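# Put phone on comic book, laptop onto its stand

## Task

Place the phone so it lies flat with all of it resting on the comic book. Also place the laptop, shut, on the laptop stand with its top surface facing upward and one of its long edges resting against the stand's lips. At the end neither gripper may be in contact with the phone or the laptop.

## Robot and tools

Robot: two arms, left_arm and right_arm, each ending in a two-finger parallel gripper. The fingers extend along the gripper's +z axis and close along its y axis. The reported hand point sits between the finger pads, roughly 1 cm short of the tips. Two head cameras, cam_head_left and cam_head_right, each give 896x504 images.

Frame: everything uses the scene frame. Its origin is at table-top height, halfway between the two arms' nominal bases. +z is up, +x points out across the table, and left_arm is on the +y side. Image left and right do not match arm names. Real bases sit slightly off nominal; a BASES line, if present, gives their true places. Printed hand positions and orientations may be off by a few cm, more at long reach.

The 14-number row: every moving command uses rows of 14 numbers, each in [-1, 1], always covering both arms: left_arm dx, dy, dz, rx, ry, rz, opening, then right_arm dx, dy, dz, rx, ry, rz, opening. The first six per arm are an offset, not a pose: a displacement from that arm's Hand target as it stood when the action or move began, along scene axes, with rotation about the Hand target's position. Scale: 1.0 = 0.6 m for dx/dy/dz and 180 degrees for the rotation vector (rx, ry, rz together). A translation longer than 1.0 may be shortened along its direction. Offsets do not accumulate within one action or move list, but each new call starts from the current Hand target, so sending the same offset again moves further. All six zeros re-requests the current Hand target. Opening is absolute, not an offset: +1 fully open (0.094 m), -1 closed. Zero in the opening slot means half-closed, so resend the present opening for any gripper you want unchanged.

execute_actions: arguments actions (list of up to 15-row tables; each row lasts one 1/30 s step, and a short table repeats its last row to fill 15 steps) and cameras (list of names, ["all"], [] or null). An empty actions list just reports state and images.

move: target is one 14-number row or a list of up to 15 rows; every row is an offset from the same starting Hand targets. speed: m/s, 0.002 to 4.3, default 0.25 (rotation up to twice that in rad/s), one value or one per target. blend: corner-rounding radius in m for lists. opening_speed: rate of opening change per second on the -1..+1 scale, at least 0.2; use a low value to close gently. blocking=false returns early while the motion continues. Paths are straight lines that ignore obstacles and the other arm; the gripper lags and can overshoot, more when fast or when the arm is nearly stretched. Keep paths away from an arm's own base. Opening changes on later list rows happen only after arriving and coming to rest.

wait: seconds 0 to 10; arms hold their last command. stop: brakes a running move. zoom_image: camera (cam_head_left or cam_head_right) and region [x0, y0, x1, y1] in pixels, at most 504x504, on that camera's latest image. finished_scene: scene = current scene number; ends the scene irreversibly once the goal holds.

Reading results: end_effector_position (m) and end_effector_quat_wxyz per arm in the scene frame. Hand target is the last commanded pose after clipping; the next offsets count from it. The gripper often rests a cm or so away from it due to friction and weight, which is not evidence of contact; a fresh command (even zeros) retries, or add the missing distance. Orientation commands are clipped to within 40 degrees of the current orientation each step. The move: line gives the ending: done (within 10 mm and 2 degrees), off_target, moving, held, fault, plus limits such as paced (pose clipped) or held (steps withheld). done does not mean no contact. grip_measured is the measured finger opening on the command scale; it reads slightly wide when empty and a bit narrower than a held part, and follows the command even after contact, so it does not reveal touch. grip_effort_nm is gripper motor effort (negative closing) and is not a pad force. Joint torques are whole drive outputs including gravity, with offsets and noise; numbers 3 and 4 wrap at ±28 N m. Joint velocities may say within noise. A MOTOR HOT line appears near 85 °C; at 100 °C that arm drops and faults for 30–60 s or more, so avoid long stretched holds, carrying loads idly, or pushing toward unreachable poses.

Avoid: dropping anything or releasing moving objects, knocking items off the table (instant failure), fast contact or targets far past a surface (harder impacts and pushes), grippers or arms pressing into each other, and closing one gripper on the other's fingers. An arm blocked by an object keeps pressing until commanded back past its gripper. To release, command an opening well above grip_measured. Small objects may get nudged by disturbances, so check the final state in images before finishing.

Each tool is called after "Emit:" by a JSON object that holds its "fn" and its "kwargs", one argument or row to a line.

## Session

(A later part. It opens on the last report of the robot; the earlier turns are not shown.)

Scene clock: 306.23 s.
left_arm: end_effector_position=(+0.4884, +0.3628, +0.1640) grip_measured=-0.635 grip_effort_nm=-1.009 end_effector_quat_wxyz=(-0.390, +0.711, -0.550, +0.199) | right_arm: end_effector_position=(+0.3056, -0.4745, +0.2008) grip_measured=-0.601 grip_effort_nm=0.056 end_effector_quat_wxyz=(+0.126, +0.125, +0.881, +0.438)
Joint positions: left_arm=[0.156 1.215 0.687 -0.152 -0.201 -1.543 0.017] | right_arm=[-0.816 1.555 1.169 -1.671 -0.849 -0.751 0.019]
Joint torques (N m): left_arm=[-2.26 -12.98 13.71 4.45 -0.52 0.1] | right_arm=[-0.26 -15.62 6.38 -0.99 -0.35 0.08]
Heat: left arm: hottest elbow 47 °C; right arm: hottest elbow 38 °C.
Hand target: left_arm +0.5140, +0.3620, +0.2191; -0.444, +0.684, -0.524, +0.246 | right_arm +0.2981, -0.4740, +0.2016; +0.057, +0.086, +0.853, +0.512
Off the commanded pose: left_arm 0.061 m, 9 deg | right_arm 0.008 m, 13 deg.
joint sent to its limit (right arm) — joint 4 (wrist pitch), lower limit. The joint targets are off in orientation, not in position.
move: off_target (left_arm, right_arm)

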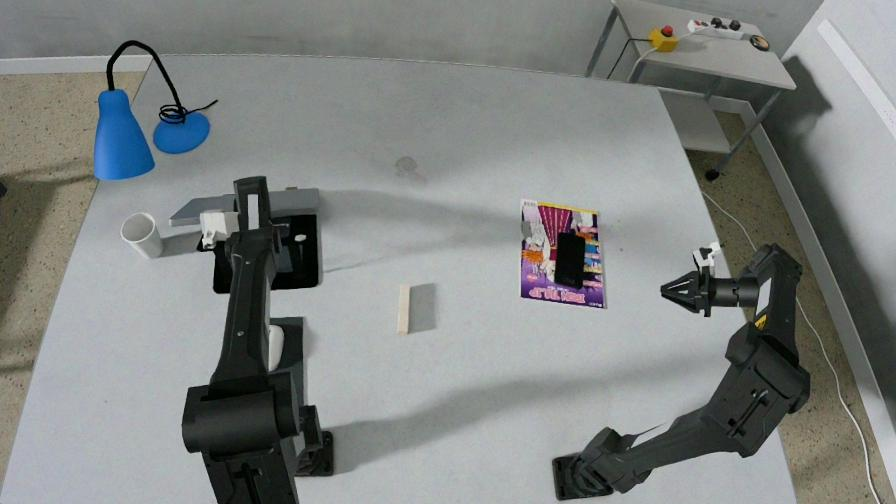

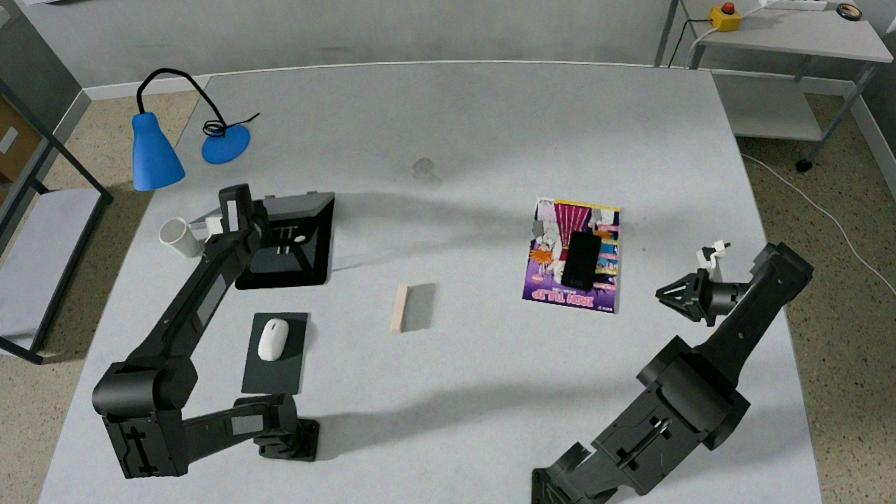

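Emit:
{"fn": "move", "kwargs": {
  "target": [0.022,0.0,-0.045,0,0,0,-0.85,0,0,0,0,0,0,-0.6],
  "speed": 0.05,
  "cameras": ["all"]
}}

Emit:
{"fn": "zoom_image", "kwargs": {
  "camera": "cam_head_left",
  "region": [150, 150, 350, 310]
}}

Emit:
{"fn": "zoom_image", "kwargs": {
  "camera": "cam_head_right",
  "region": [150, 150, 350, 310]
}}

Scene clock: 311.93 s.
left_arm: end_effector_position=(+0.5019, +0.3650, +0.1492) grip_measured=-0.635 grip_effort_nm=-1.004 end_effector_quat_wxyz=(-0.401, +0.709, -0.543, +0.204) | right_arm: end_effector_position=(+0.3056, -0.4745, +0.2008) grip_measured=-0.601 grip_effort_nm=0.061 end_effector_quat_wxyz=(+0.126, +0.125, +0.881, +0.438)
Joint positions: left_arm=[0.151 1.281 0.68 -0.055 -0.213 -1.549 0.017] | right_arm=[-0.816 1.555 1.169 -1.671 -0.849 -0.751 0.019]
Joint torques (N m): left_arm=[-2.84 -12.16 12.78 4.52 -0.2 0.07] | right_arm=[-0.38 -15.62 6.38 -0.98 -0.35 0.08]
Heat: left arm: hottest elbow 46 °C; right arm: hottest elbow 38 °C.
Hand target: left_arm +0.5273, +0.3619, +0.1922; -0.444, +0.684, -0.524, +0.246 | right_arm +0.2981, -0.4740, +0.2016; +0.057, +0.086, +0.853, +0.512
Off the commanded pose: left_arm 0.050 m, 8 deg | right_arm 0.008 m, 13 deg.
joint sent to its limit (right arm) — joint 4 (wrist pitch), lower limit. The joint targets are off in orientation, not in position.
move: off_target (left_arm, right_arm)

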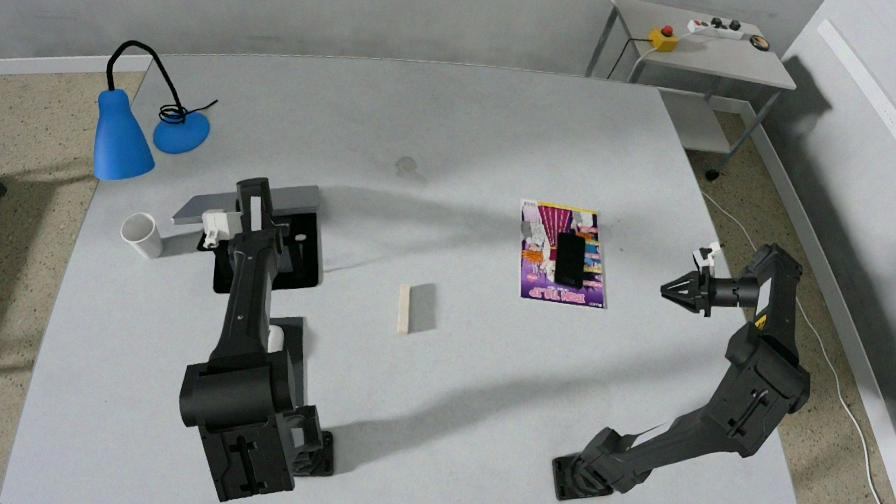

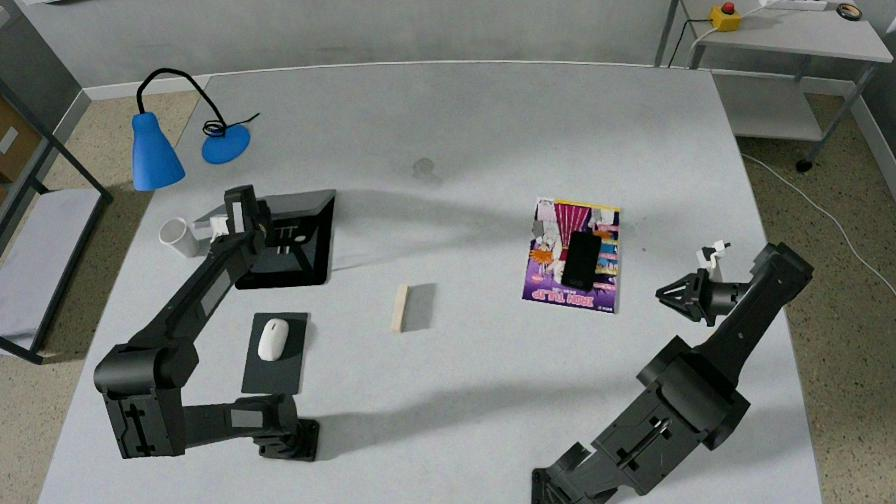

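Scaled by 2.520.

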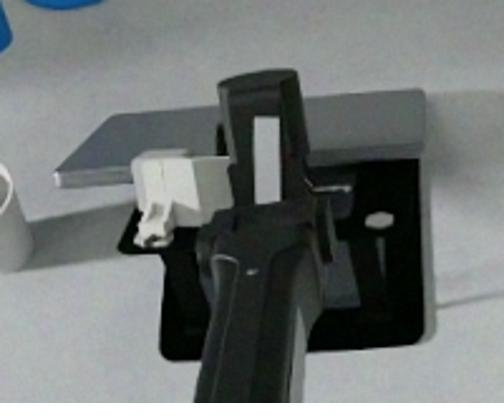

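Scaled by 2.520.

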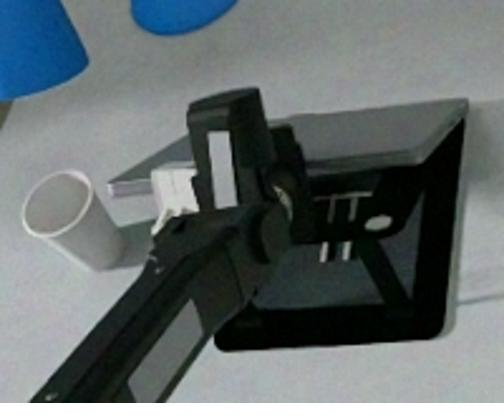

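Emit:
{"fn": "move", "kwargs": {
  "target": [0.003,0.0,-0.045,0,0,0,-0.85,0,0,0,0,0,0,-0.6],
  "speed": 0.05,
  "cameras": ["all"]
}}

Emit:
{"fn": "zoom_image", "kwargs": {
  "camera": "cam_head_left",
  "region": [150, 150, 350, 310]
}}

Emit:
{"fn": "zoom_image", "kwargs": {
  "camera": "cam_head_right",
  "region": [150, 150, 350, 310]
}}

Scene clock: 316.53 s.
left_arm: end_effector_position=(+0.5028, +0.3660, +0.1470) grip_measured=-0.635 grip_effort_nm=-1.004 end_effector_quat_wxyz=(-0.413, +0.705, -0.536, +0.212) | right_arm: end_effector_position=(+0.3056, -0.4745, +0.2008) grip_measured=-0.601 grip_effort_nm=0.061 end_effector_quat_wxyz=(+0.126, +0.125, +0.881, +0.438)
Joint positions: left_arm=[0.151 1.288 0.657 0.01 -0.218 -1.549 0.017] | right_arm=[-0.816 1.555 1.169 -1.671 -0.849 -0.751 0.019]
Joint torques (N m): left_arm=[-2.96 -7.59 11.45 5.33 -0.14 0.11] | right_arm=[-0.38 -15.62 6.37 -0.95 -0.35 0.08]
Heat: left arm: hottest elbow 46 °C; right arm: hottest elbow 38 °C.
Hand target: left_arm +0.5290, +0.3620, +0.1653; -0.444, +0.684, -0.523, +0.246 | right_arm +0.2981, -0.4740, +0.2016; +0.057, +0.086, +0.853, +0.512
Off the commanded pose: left_arm 0.032 m, 6 deg | right_arm 0.008 m, 13 deg.
joint sent to its limit (right arm) — joint 4 (wrist pitch), lower limit. The joint targets are off in orientation, not in position.
move: off_target (left_arm, right_arm)

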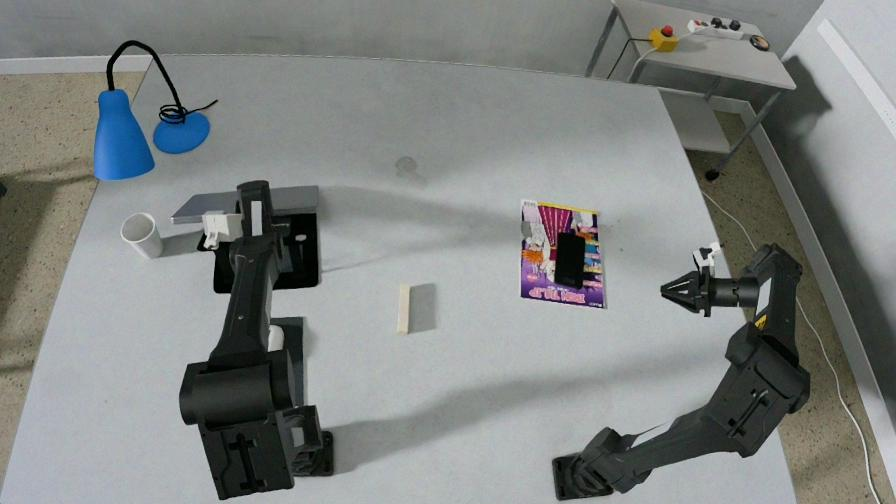

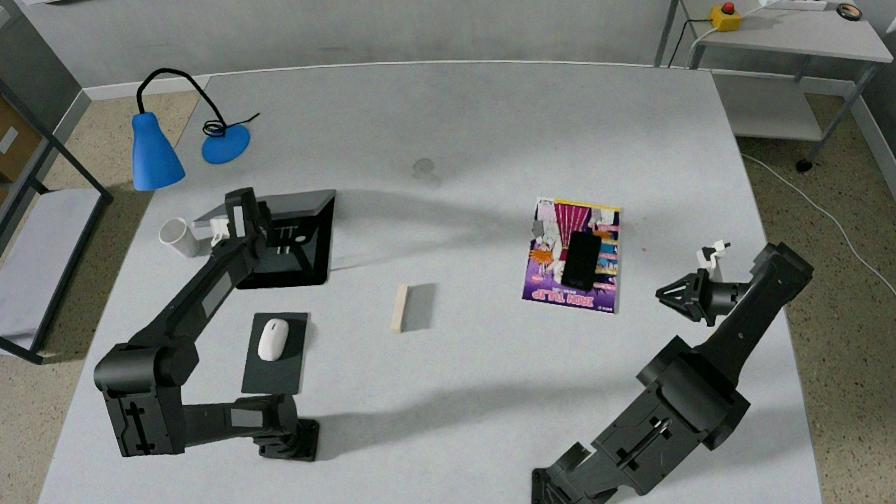

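Scaled by 2.520.

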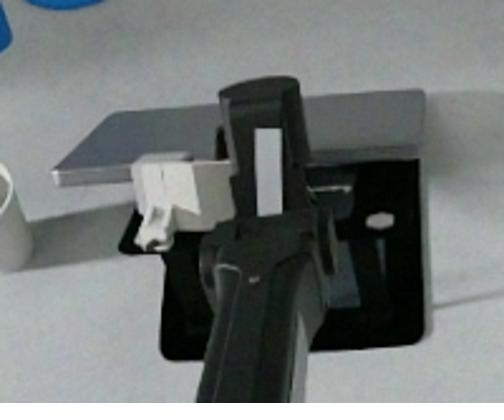

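Scaled by 2.520.

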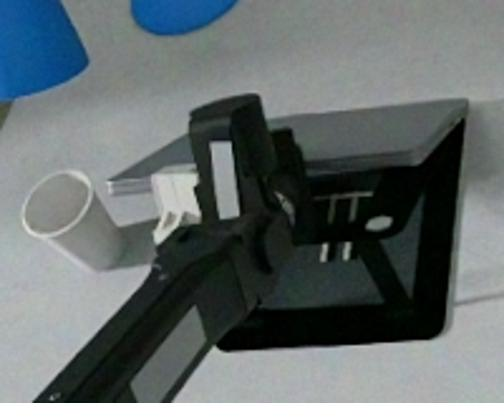

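Emit:
{"fn": "move", "kwargs": {
  "target": [0.035,0.005,-0.02,0,0,0,-0.85,0,0,0,0,0,0,-0.6],
  "speed": 0.04,
  "cameras": ["all"]
}}

Emit:
{"fn": "zoom_image", "kwargs": {
  "camera": "cam_head_left",
  "region": [150, 150, 350, 310]
}}

Emit:
{"fn": "zoom_image", "kwargs": {
  "camera": "cam_head_right",
  "region": [150, 150, 350, 310]
}}

Scene clock: 328.23 s.
left_arm: end_effector_position=(+0.5109, +0.3676, +0.1457) grip_measured=-0.630 grip_effort_nm=-1.013 end_effector_quat_wxyz=(-0.423, +0.701, -0.530, +0.221) | right_arm: end_effector_position=(+0.3056, -0.4745, +0.2008) grip_measured=-0.601 grip_effort_nm=0.061 end_effector_quat_wxyz=(+0.126, +0.125, +0.881, +0.438)
Joint positions: left_arm=[0.151 1.315 0.657 0.066 -0.219 -1.549 0.017] | right_arm=[-0.816 1.555 1.169 -1.671 -0.849 -0.751 0.019]
Joint torques (N m): left_arm=[-3.02 -4.07 14.43 5.04 -0.13 0.08] | right_arm=[-0.32 -15.56 6.37 -0.98 -0.35 0.07]
Heat: left arm: hottest elbow 46 °C; right arm: hottest elbow 38 °C.
Hand target: left_arm +0.5501, +0.3649, +0.1531; -0.444, +0.684, -0.524, +0.246 | right_arm +0.2981, -0.4740, +0.2016; +0.057, +0.086, +0.853, +0.512
Off the commanded pose: left_arm 0.040 m, 4 deg | right_arm 0.008 m, 13 deg.
joint sent to its limit (right arm) — joint 4 (wrist pitch), lower limit. The joint targets are off in orientation, not in position.
move: off_target (left_arm, right_arm)

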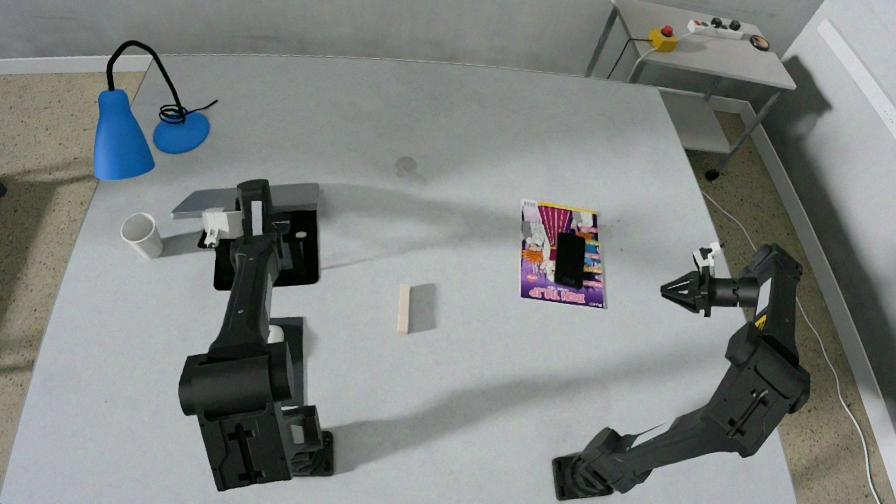

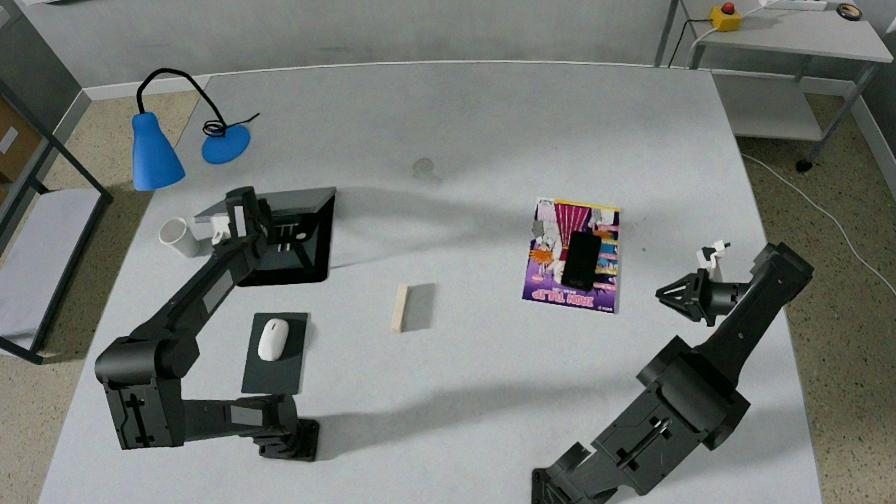

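Scaled by 2.520.

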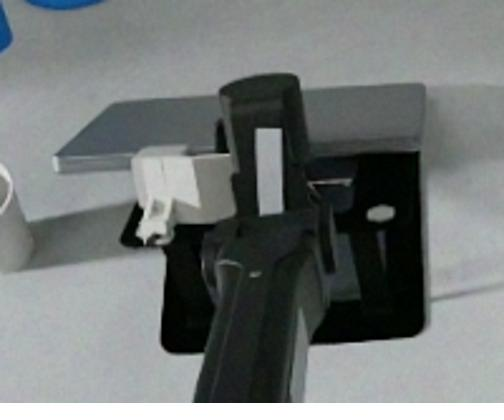

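Scaled by 2.520.

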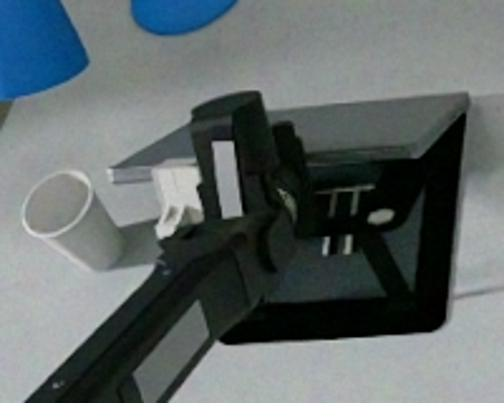

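Emit:
{"fn": "move", "kwargs": {
  "target": [-0.03,0.0,0.02,0,0,0,-0.85,0,0,0,0,0,0,-0.6],
  "speed": 0.04
}}

Emit:
{"fn": "move", "kwargs": {
  "target": [0,0,0,0,0,0,-0.45,0,0,0,0,0,0,-0.6],
  "opening_speed": 0.2,
  "cameras": ["all"]
}}

Emit:
{"fn": "zoom_image", "kwargs": {
  "camera": "cam_head_left",
  "region": [150, 150, 350, 310]
}}

Emit:
{"fn": "zoom_image", "kwargs": {
  "camera": "cam_head_right",
  "region": [150, 150, 350, 310]
}}

Scene clock: 334.07 s.
left_arm: end_effector_position=(+0.5109, +0.3676, +0.1471) grip_measured=-0.630 grip_effort_nm=-1.009 end_effector_quat_wxyz=(-0.424, +0.700, -0.530, +0.222) | right_arm: end_effector_position=(+0.3056, -0.4745, +0.2008) grip_measured=-0.601 grip_effort_nm=0.061 end_effector_quat_wxyz=(+0.126, +0.125, +0.881, +0.438)
Joint positions: left_arm=[0.151 1.312 0.657 0.067 -0.219 -1.548 0.017] | right_arm=[-0.816 1.555 1.169 -1.671 -0.849 -0.751 0.019]
Joint torques (N m): left_arm=[-2.2 -8.41 12.3 3.67 0.12 0.1] | right_arm=[-0.38 -15.62 6.37 -0.98 -0.35 0.07]
Heat: left arm: hottest elbow 46 °C; right arm: hottest elbow 38 °C.
Hand target: left_arm +0.5321, +0.3649, +0.1653; -0.444, +0.684, -0.524, +0.246 | right_arm +0.2981, -0.4740, +0.2016; +0.057, +0.086, +0.853, +0.512
Off the commanded pose: left_arm 0.028 m, 4 deg | right_arm 0.008 m, 13 deg.
joint sent to its limit (right arm) — joint 4 (wrist pitch), lower limit. The joint targets are off in orientation, not in position.
move: off_target (left_arm, right_arm)

Scene clock: 336.33 s.
left_arm: end_effector_position=(+0.5122, +0.3691, +0.1487) grip_measured=-0.452 grip_effort_nm=0.076 end_effector_quat_wxyz=(-0.430, +0.699, -0.526, +0.222) | right_arm: end_effector_position=(+0.3056, -0.4745, +0.2008) grip_measured=-0.601 grip_effort_nm=0.061 end_effector_quat_wxyz=(+0.126, +0.125, +0.881, +0.438)
Joint positions: left_arm=[0.151 1.314 0.657 0.08 -0.226 -1.548 0.026] | right_arm=[-0.816 1.555 1.169 -1.671 -0.849 -0.751 0.019]
Joint torques (N m): left_arm=[-2.67 -9.64 12.37 3.19 0.4 0.15] | right_arm=[-0.38 -15.56 6.37 -0.98 -0.35 0.07]
Heat: left arm: hottest elbow 46 °C; right arm: hottest elbow 38 °C.
Hand target: left_arm +0.5320, +0.3650, +0.1653; -0.444, +0.684, -0.523, +0.246 | right_arm +0.2981, -0.4740, +0.2016; +0.057, +0.086, +0.853, +0.512
Off the commanded pose: left_arm 0.026 m, 4 deg | right_arm 0.008 m, 13 deg.
joint sent to its limit (right arm) — joint 4 (wrist pitch), lower limit. The joint targets are off in orientation, not in position.
move: off_target (left_arm, right_arm)

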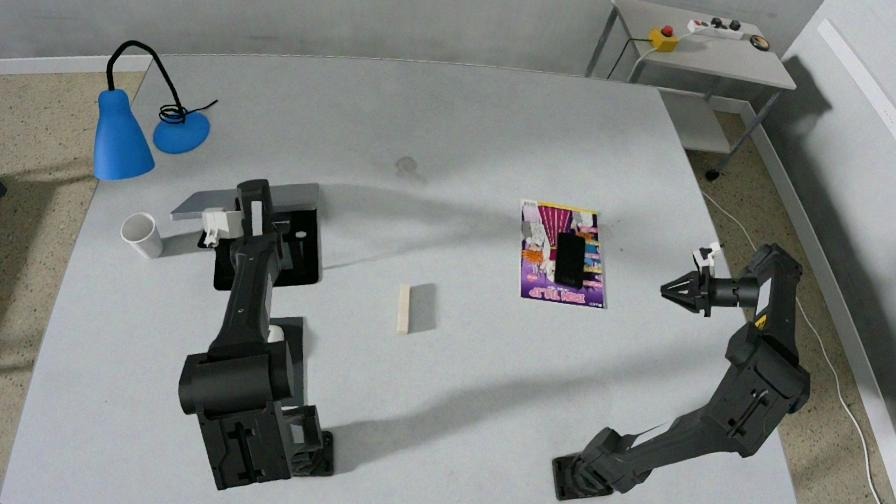

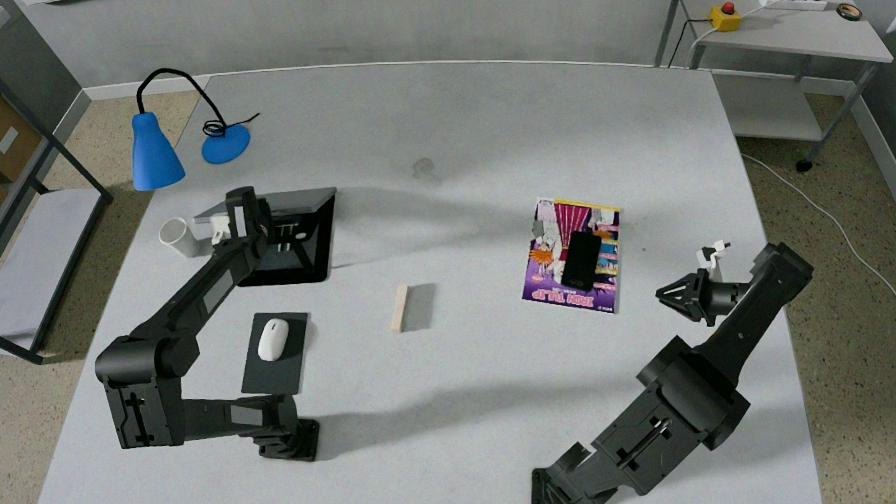

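Scaled by 2.520.

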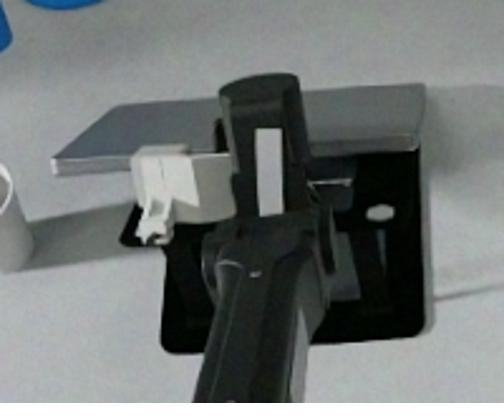

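Scaled by 2.520.

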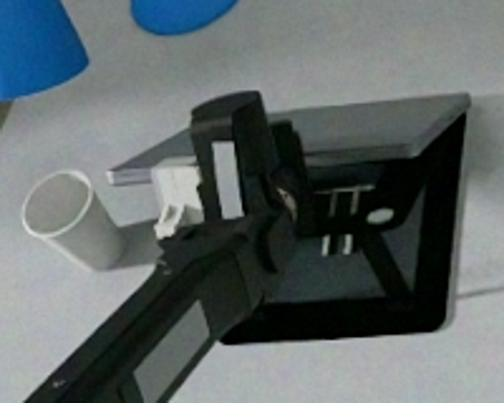

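Emit:
{"fn": "move", "kwargs": {
  "target": [0,0,-0.04,0,0,0,-0.2,0,0,0,0,0,0,-0.6],
  "opening_speed": 0.25,
  "speed": 0.04,
  "cameras": ["all"]
}}

Emit:
{"fn": "zoom_image", "kwargs": {
  "camera": "cam_head_left",
  "region": [150, 150, 350, 310]
}}

Emit:
{"fn": "zoom_image", "kwargs": {
  "camera": "cam_head_right",
  "region": [150, 150, 350, 310]
}}

Scene clock: 340.83 s.
left_arm: end_effector_position=(+0.5236, +0.3705, +0.1456) grip_measured=-0.202 grip_effort_nm=0.081 end_effector_quat_wxyz=(-0.442, +0.692, -0.519, +0.236) | right_arm: end_effector_position=(+0.3056, -0.4745, +0.2008) grip_measured=-0.601 grip_effort_nm=0.056 end_effector_quat_wxyz=(+0.126, +0.125, +0.881, +0.438)
Joint positions: left_arm=[0.151 1.356 0.657 0.163 -0.222 -1.548 0.038] | right_arm=[-0.816 1.555 1.169 -1.671 -0.849 -0.751 0.019]
Joint torques (N m): left_arm=[-2.2 -8.23 9.42 3.14 0.3 0.11] | right_arm=[-0.32 -15.62 6.39 -0.96 -0.35 0.08]
Heat: left arm: hottest elbow 46 °C; right arm: hottest elbow 38 °C.
Hand target: left_arm +0.5320, +0.3649, +0.1412; -0.444, +0.684, -0.524, +0.246 | right_arm +0.2981, -0.4740, +0.2016; +0.057, +0.086, +0.853, +0.512
Off the commanded pose: left_arm 0.011 m, 2 deg | right_arm 0.008 m, 13 deg.
joint sent to its limit (right arm) — joint 4 (wrist pitch), lower limit. The joint targets are off in orientation, not in position.
move: off_target (left_arm, right_arm)

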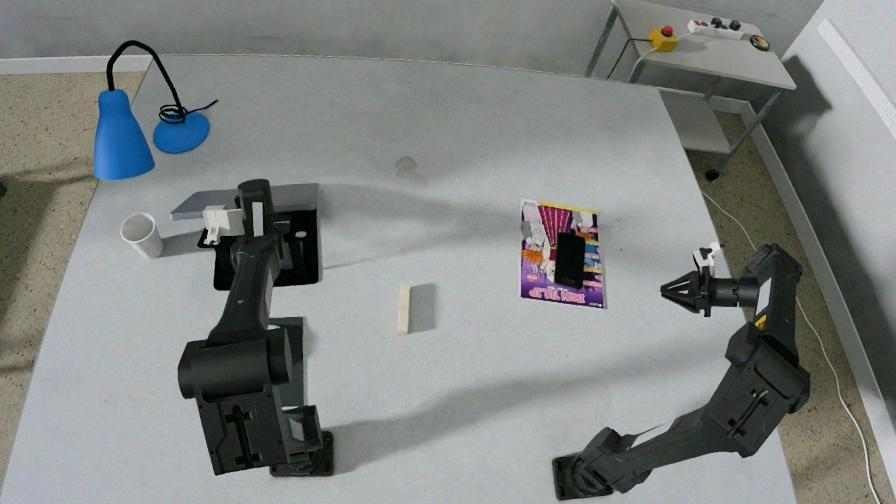

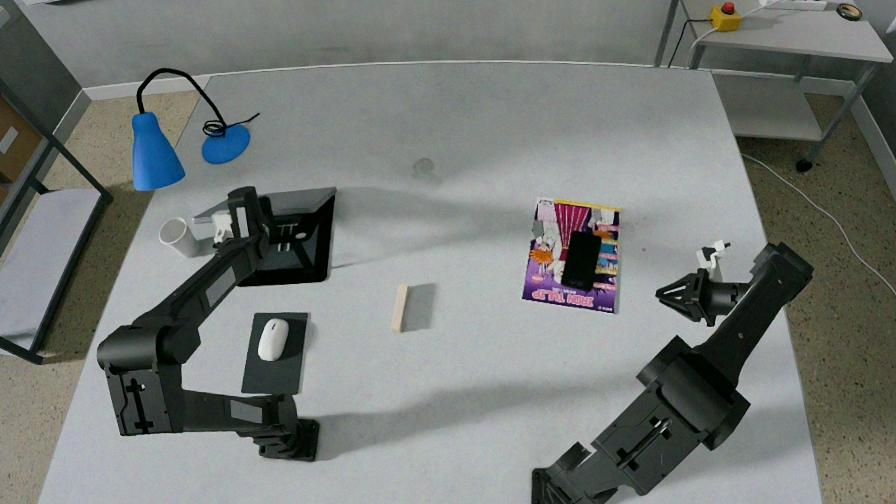

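Scaled by 2.520.

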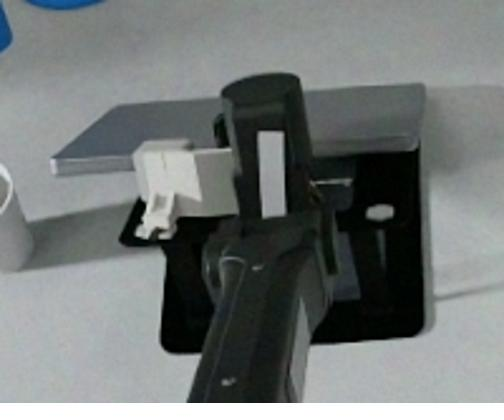

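Scaled by 2.520.

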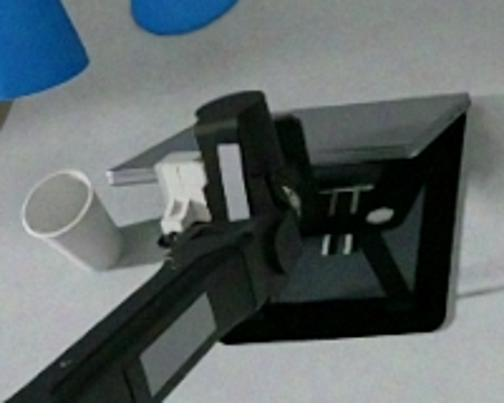

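Emit:
{"fn": "move", "kwargs": {
  "target": [0,0,0,0,0,0,0.5,0,0,0,0,0,0,-0.6],
  "opening_speed": 0.3,
  "cameras": ["all"]
}}

Emit:
{"fn": "zoom_image", "kwargs": {
  "camera": "cam_head_left",
  "region": [150, 150, 350, 310]
}}

Emit:
{"fn": "zoom_image", "kwargs": {
  "camera": "cam_head_right",
  "region": [150, 150, 350, 310]
}}

Scene clock: 347.53 s.
left_arm: end_effector_position=(+0.5268, +0.3710, +0.1518) grip_measured=+0.496 grip_effort_nm=0.173 end_effector_quat_wxyz=(-0.451, +0.686, -0.516, +0.243) | right_arm: end_effector_position=(+0.3056, -0.4745, +0.2008) grip_measured=-0.601 grip_effort_nm=0.061 end_effector_quat_wxyz=(+0.126, +0.125, +0.881, +0.438)
Joint positions: left_arm=[0.151 1.355 0.657 0.19 -0.222 -1.542 0.07] | right_arm=[-0.816 1.555 1.169 -1.671 -0.849 -0.751 0.019]
Joint torques (N m): left_arm=[-2.14 -8.18 9.51 2.24 0.31 0.06] | right_arm=[-0.38 -15.56 6.39 -0.98 -0.34 0.07]
Motor temperatures (°C): left_arm=[22 27 45 25 27 23 28] | right_arm=[26 36 38 25 24 23 25]
Heat: left arm: hottest elbow 45 °C; right arm: hottest elbow 38 °C.
Hand target: left_arm +0.5320, +0.3650, +0.1413; -0.444, +0.684, -0.524, +0.246 | right_arm +0.2981, -0.4740, +0.2016; +0.057, +0.086, +0.853, +0.512
Off the commanded pose: left_arm 0.013 m, 1 deg | right_arm 0.008 m, 13 deg.
joint sent to its limit (right arm) — joint 4 (wrist pitch), lower limit. The joint targets are off in orientation, not in position.
move: off_target (left_arm, right_arm)

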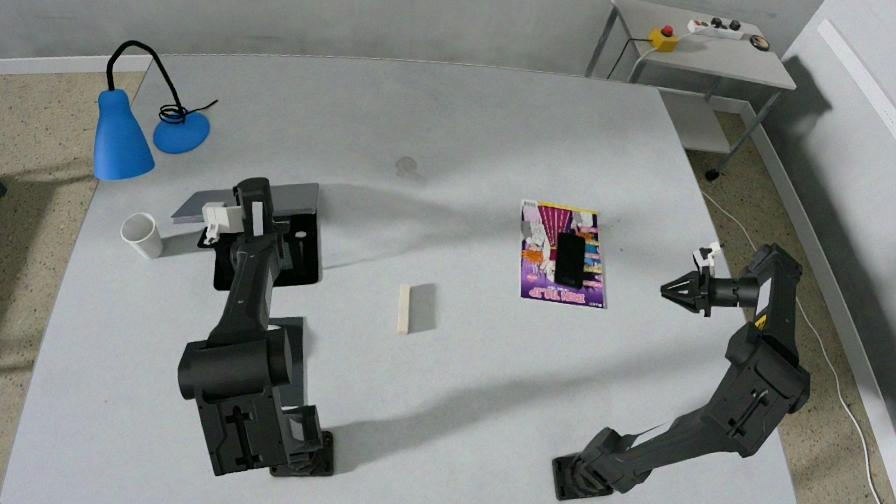

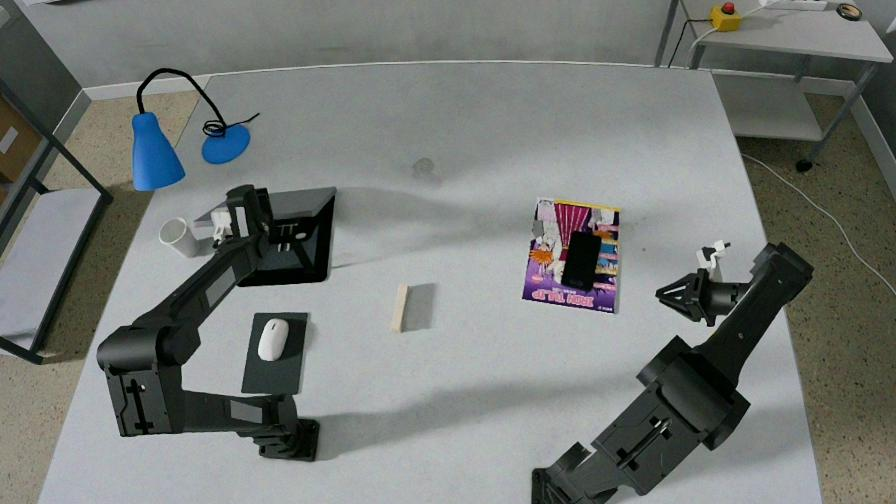

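Scaled by 2.520.

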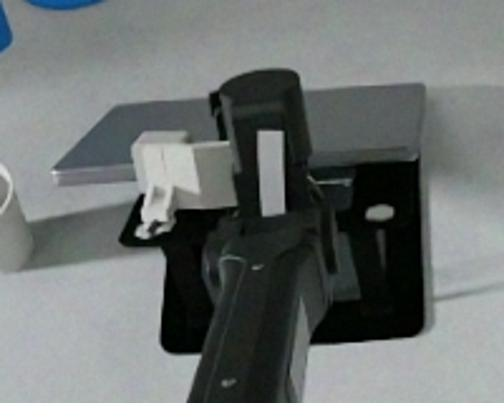

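Scaled by 2.520.

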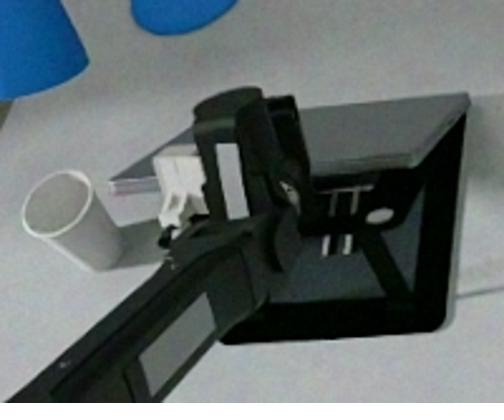

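Emit:
{"fn": "move", "kwargs": {
  "target": [-0.107,-0.045,0.06,0,0,0,0.5,0,0,0,0,0,0,-0.6],
  "speed": 0.04,
  "cameras": ["all"]
}}

Emit:
{"fn": "zoom_image", "kwargs": {
  "camera": "cam_head_left",
  "region": [150, 150, 350, 310]
}}

Emit:
{"fn": "zoom_image", "kwargs": {
  "camera": "cam_head_right",
  "region": [150, 150, 350, 310]
}}

Scene clock: 353.67 s.
left_arm: end_effector_position=(+0.4716, +0.3448, +0.1769) grip_measured=+0.498 grip_effort_nm=0.129 end_effector_quat_wxyz=(-0.446, +0.687, -0.520, +0.243) | right_arm: end_effector_position=(+0.3056, -0.4745, +0.2008) grip_measured=-0.601 grip_effort_nm=0.066 end_effector_quat_wxyz=(+0.126, +0.125, +0.881, +0.438)
Joint positions: left_arm=[0.104 1.124 0.56 0.042 -0.253 -1.565 0.07] | right_arm=[-0.816 1.555 1.169 -1.671 -0.849 -0.751 0.019]
Joint torques (N m): left_arm=[-3.25 -10.17 9.24 1.37 -0.24 0.04] | right_arm=[-0.32 -15.68 6.35 -0.96 -0.35 0.08]
Heat: left arm: hottest elbow 44 °C; right arm: hottest elbow 38 °C.
Hand target: left_arm +0.4678, +0.3380, +0.1772; -0.444, +0.684, -0.524, +0.246 | right_arm +0.2981, -0.4740, +0.2016; +0.057, +0.086, +0.853, +0.512
Off the commanded pose: left_arm 0.008 m, 1 deg | right_arm 0.008 m, 13 deg.
joint sent to its limit (right arm) — joint 4 (wrist pitch), lower limit. The joint targets are off in orientation, not in position.
move: off_target (right_arm)

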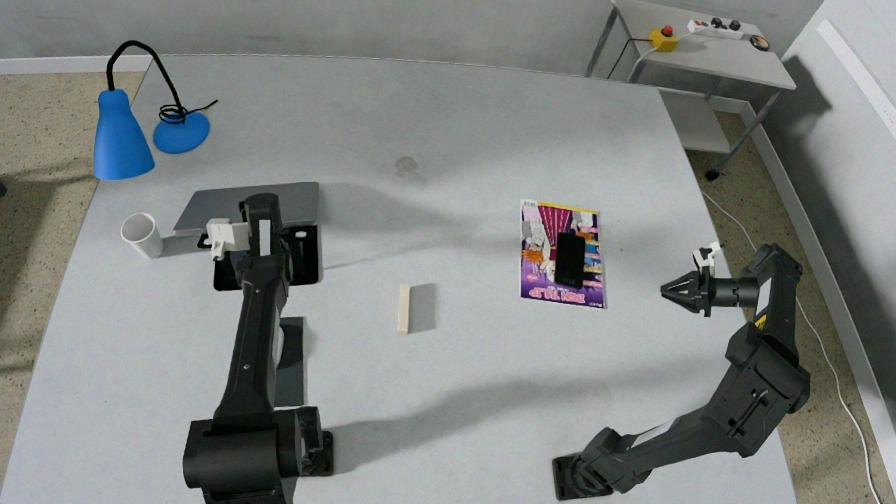

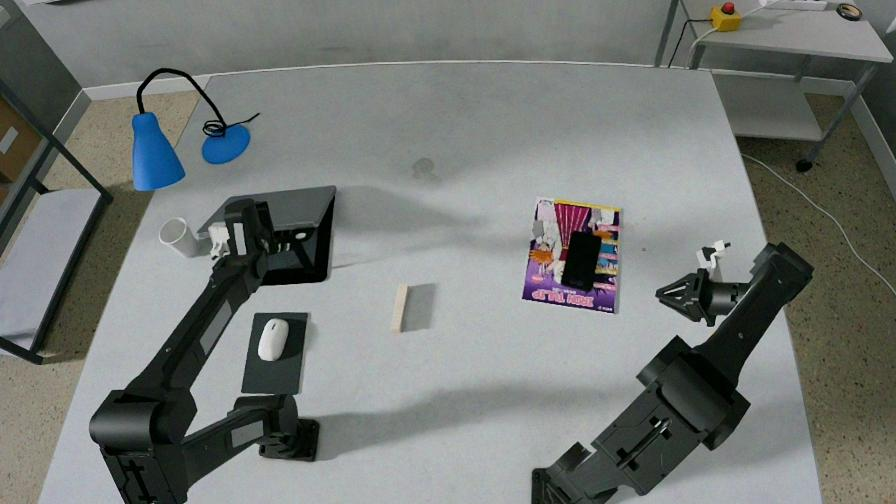

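Scaled by 2.520.

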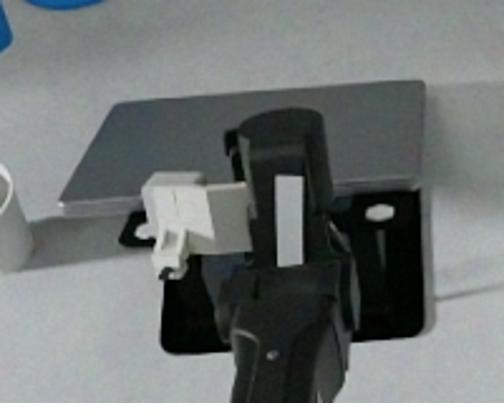

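Scaled by 2.520.

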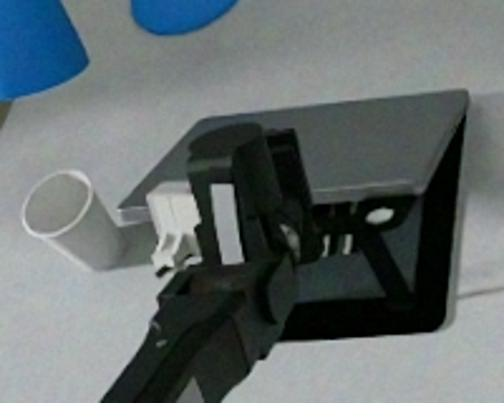

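Emit:
{"fn": "move", "kwargs": {
  "target": [
    [-0.1,-0.04,0.05,0,0,0,0.5,0,0,0,0,0,0,-0.6],
    [-0.3,-0.1,0.2,0,0,0,0.0,0,0,0,0,0,0,-0.6]
  ],
  "speed": [0.06,0.2],
  "cameras": ["all"]
}}

Emit:
{"fn": "zoom_image", "kwargs": {
  "camera": "cam_head_left",
  "region": [150, 150, 350, 310]
}}

Emit:
{"fn": "zoom_image", "kwargs": {
  "camera": "cam_head_right",
  "region": [150, 150, 350, 310]
}}

Emit:
{"fn": "zoom_image", "kwargs": {
  "camera": "cam_head_left",
  "region": [190, 160, 340, 220]
}}

Emit:
{"fn": "zoom_image", "kwargs": {
  "camera": "cam_head_right",
  "region": [210, 160, 360, 220]
}}

Scene clock: 361.97 s.
left_arm: end_effector_position=(+0.2843, +0.2825, +0.2526) grip_measured=+0.003 grip_effort_nm=-0.085 end_effector_quat_wxyz=(-0.430, +0.691, -0.541, +0.211) | right_arm: end_effector_position=(+0.3056, -0.4745, +0.2008) grip_measured=-0.601 grip_effort_nm=0.056 end_effector_quat_wxyz=(+0.126, +0.125, +0.881, +0.438)
Joint positions: left_arm=[-0.21 0.359 0.529 -0.842 -0.52 -1.739 0.047] | right_arm=[-0.816 1.555 1.169 -1.671 -0.849 -0.751 0.019]
Joint torques (N m): left_arm=[-2.37 -0.56 18.47 1.26 -0.36 -0.01] | right_arm=[-0.21 -15.56 6.37 -0.99 -0.35 0.07]
Heat: left arm: hottest elbow 43 °C; right arm: hottest elbow 38 °C.
Hand target: left_arm +0.2878, +0.2780, +0.2972; -0.444, +0.684, -0.523, +0.246 | right_arm +0.2981, -0.4740, +0.2016; +0.057, +0.086, +0.853, +0.512
Off the commanded pose: left_arm 0.045 m, 5 deg | right_arm 0.008 m, 13 deg.
joint sent to its limit (right arm) — joint 4 (wrist pitch), lower limit. The joint targets are off in orientation, not in position.
move: off_target (left_arm, right_arm); target 2's new opening was sent with left_arm's hand 0.045 m and 5 deg from that target

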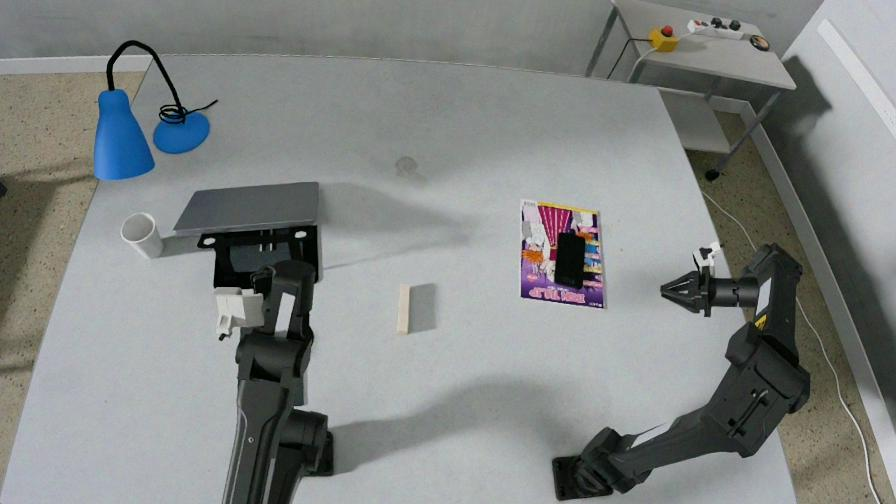

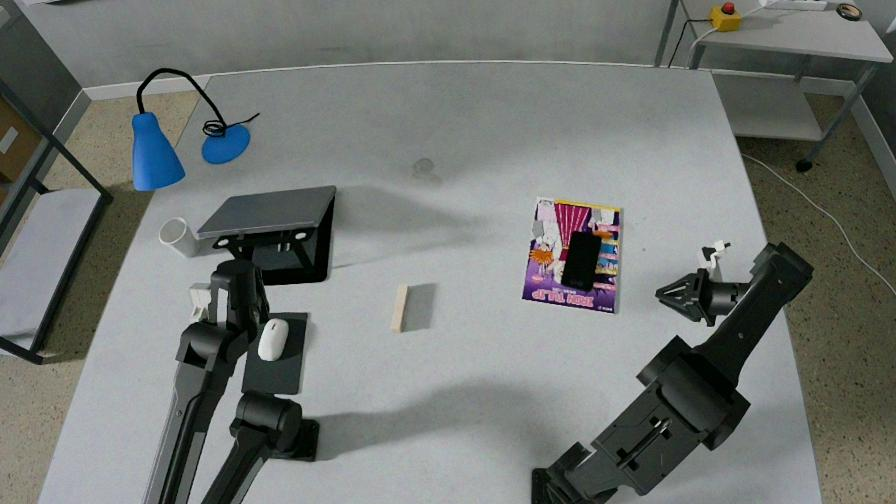

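Scaled by 2.520.

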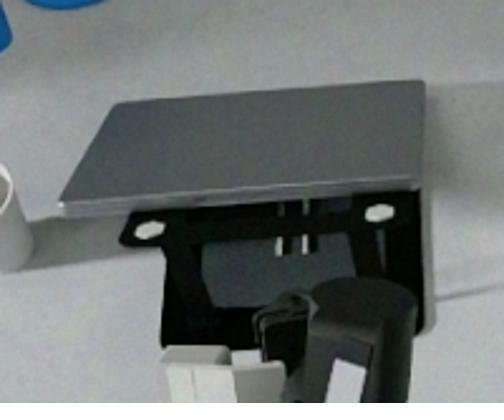

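Scaled by 2.520.

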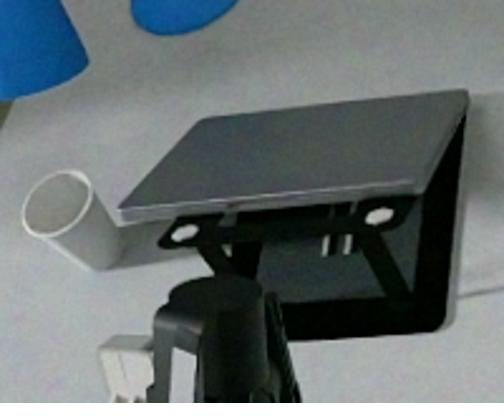

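Scaled by 3.360.

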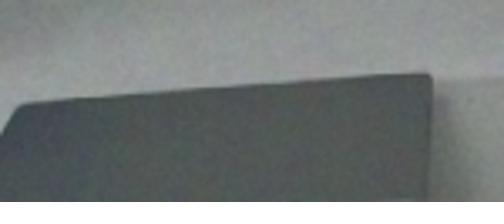

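Scaled by 3.360.

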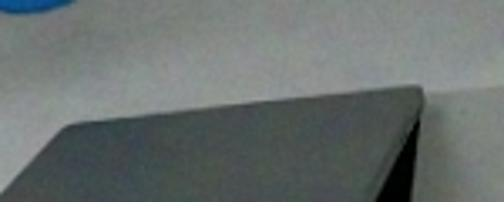

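Emit:
{"fn": "move", "kwargs": {
  "target": [0.203,0.123,-0.145,-0.0485,0.0488,-0.0805,-1,0,0,0,0,0,0,-0.6],
  "speed": 0.12,
  "cameras": ["all"]
}}

Emit:
{"fn": "zoom_image", "kwargs": {
  "camera": "cam_head_left",
  "region": [150, 150, 350, 310]
}}

Emit:
{"fn": "zoom_image", "kwargs": {
  "camera": "cam_head_right",
  "region": [150, 150, 350, 310]
}}

Scene clock: 379.33 s.
left_arm: end_effector_position=(+0.3847, +0.3376, +0.1712) grip_measured=-0.981 grip_effort_nm=-1.004 end_effector_quat_wxyz=(-0.279, +0.676, -0.625, +0.271) | right_arm: end_effector_position=(+0.3056, -0.4745, +0.2008) grip_measured=-0.601 grip_effort_nm=0.066 end_effector_quat_wxyz=(+0.126, +0.125, +0.881, +0.438)
Joint positions: left_arm=[0.338 0.882 0.556 -0.471 0.223 -1.373 0.001] | right_arm=[-0.816 1.555 1.169 -1.671 -0.849 -0.751 0.019]
Joint torques (N m): left_arm=[-0.15 -4.13 17.54 2.3 0.11 0.19] | right_arm=[-0.38 -15.62 6.38 -0.95 -0.35 0.08]
Heat: left arm: hottest elbow 47 °C; right arm: hottest elbow 38 °C.
Hand target: left_arm +0.4097, +0.3518, +0.2104; -0.316, +0.661, -0.618, +0.286 | right_arm +0.2981, -0.4740, +0.2016; +0.057, +0.086, +0.853, +0.512
Off the commanded pose: left_arm 0.048 m, 5 deg | right_arm 0.008 m, 13 deg.
joint sent to its limit (right arm) — joint 4 (wrist pitch), lower limit. The joint targets are off in orientation, not in position.
move: off_target (left_arm, right_arm)

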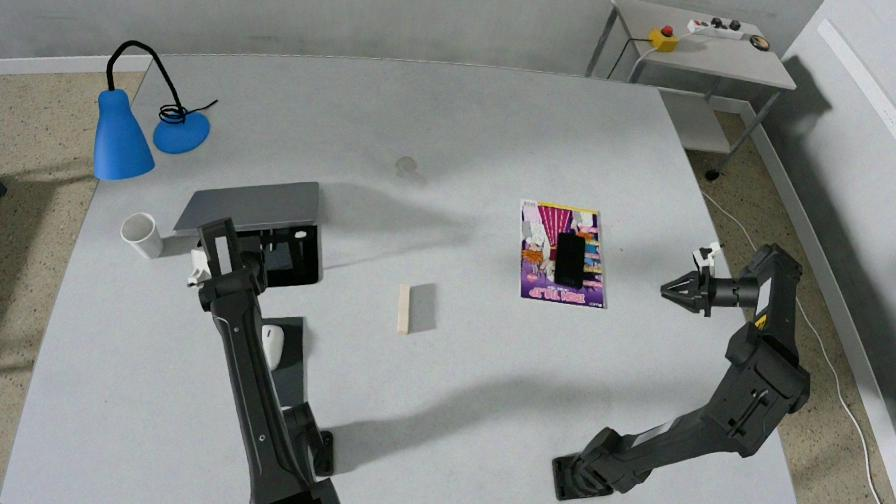

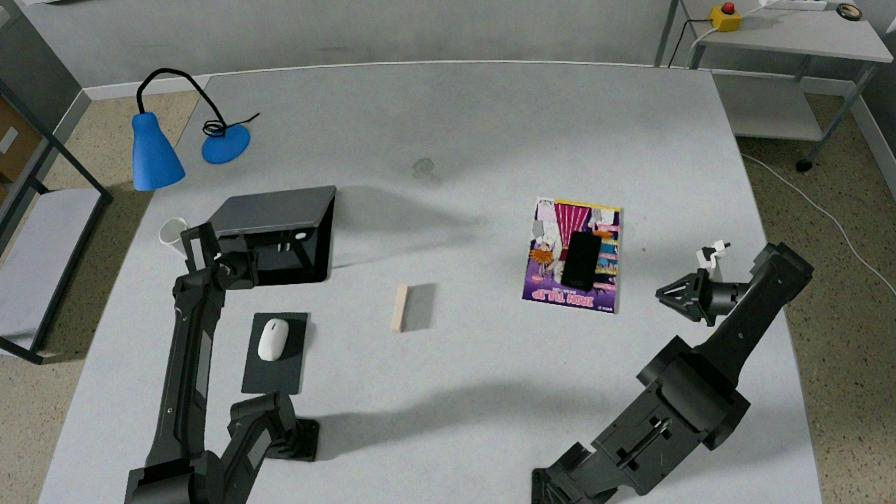

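Scaled by 2.520.

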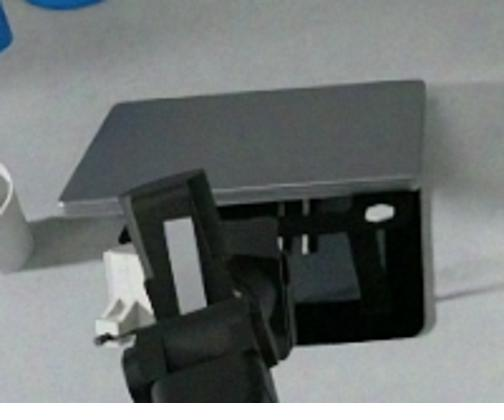

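Scaled by 2.520.

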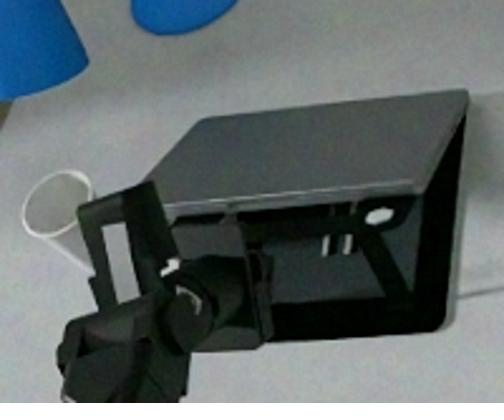

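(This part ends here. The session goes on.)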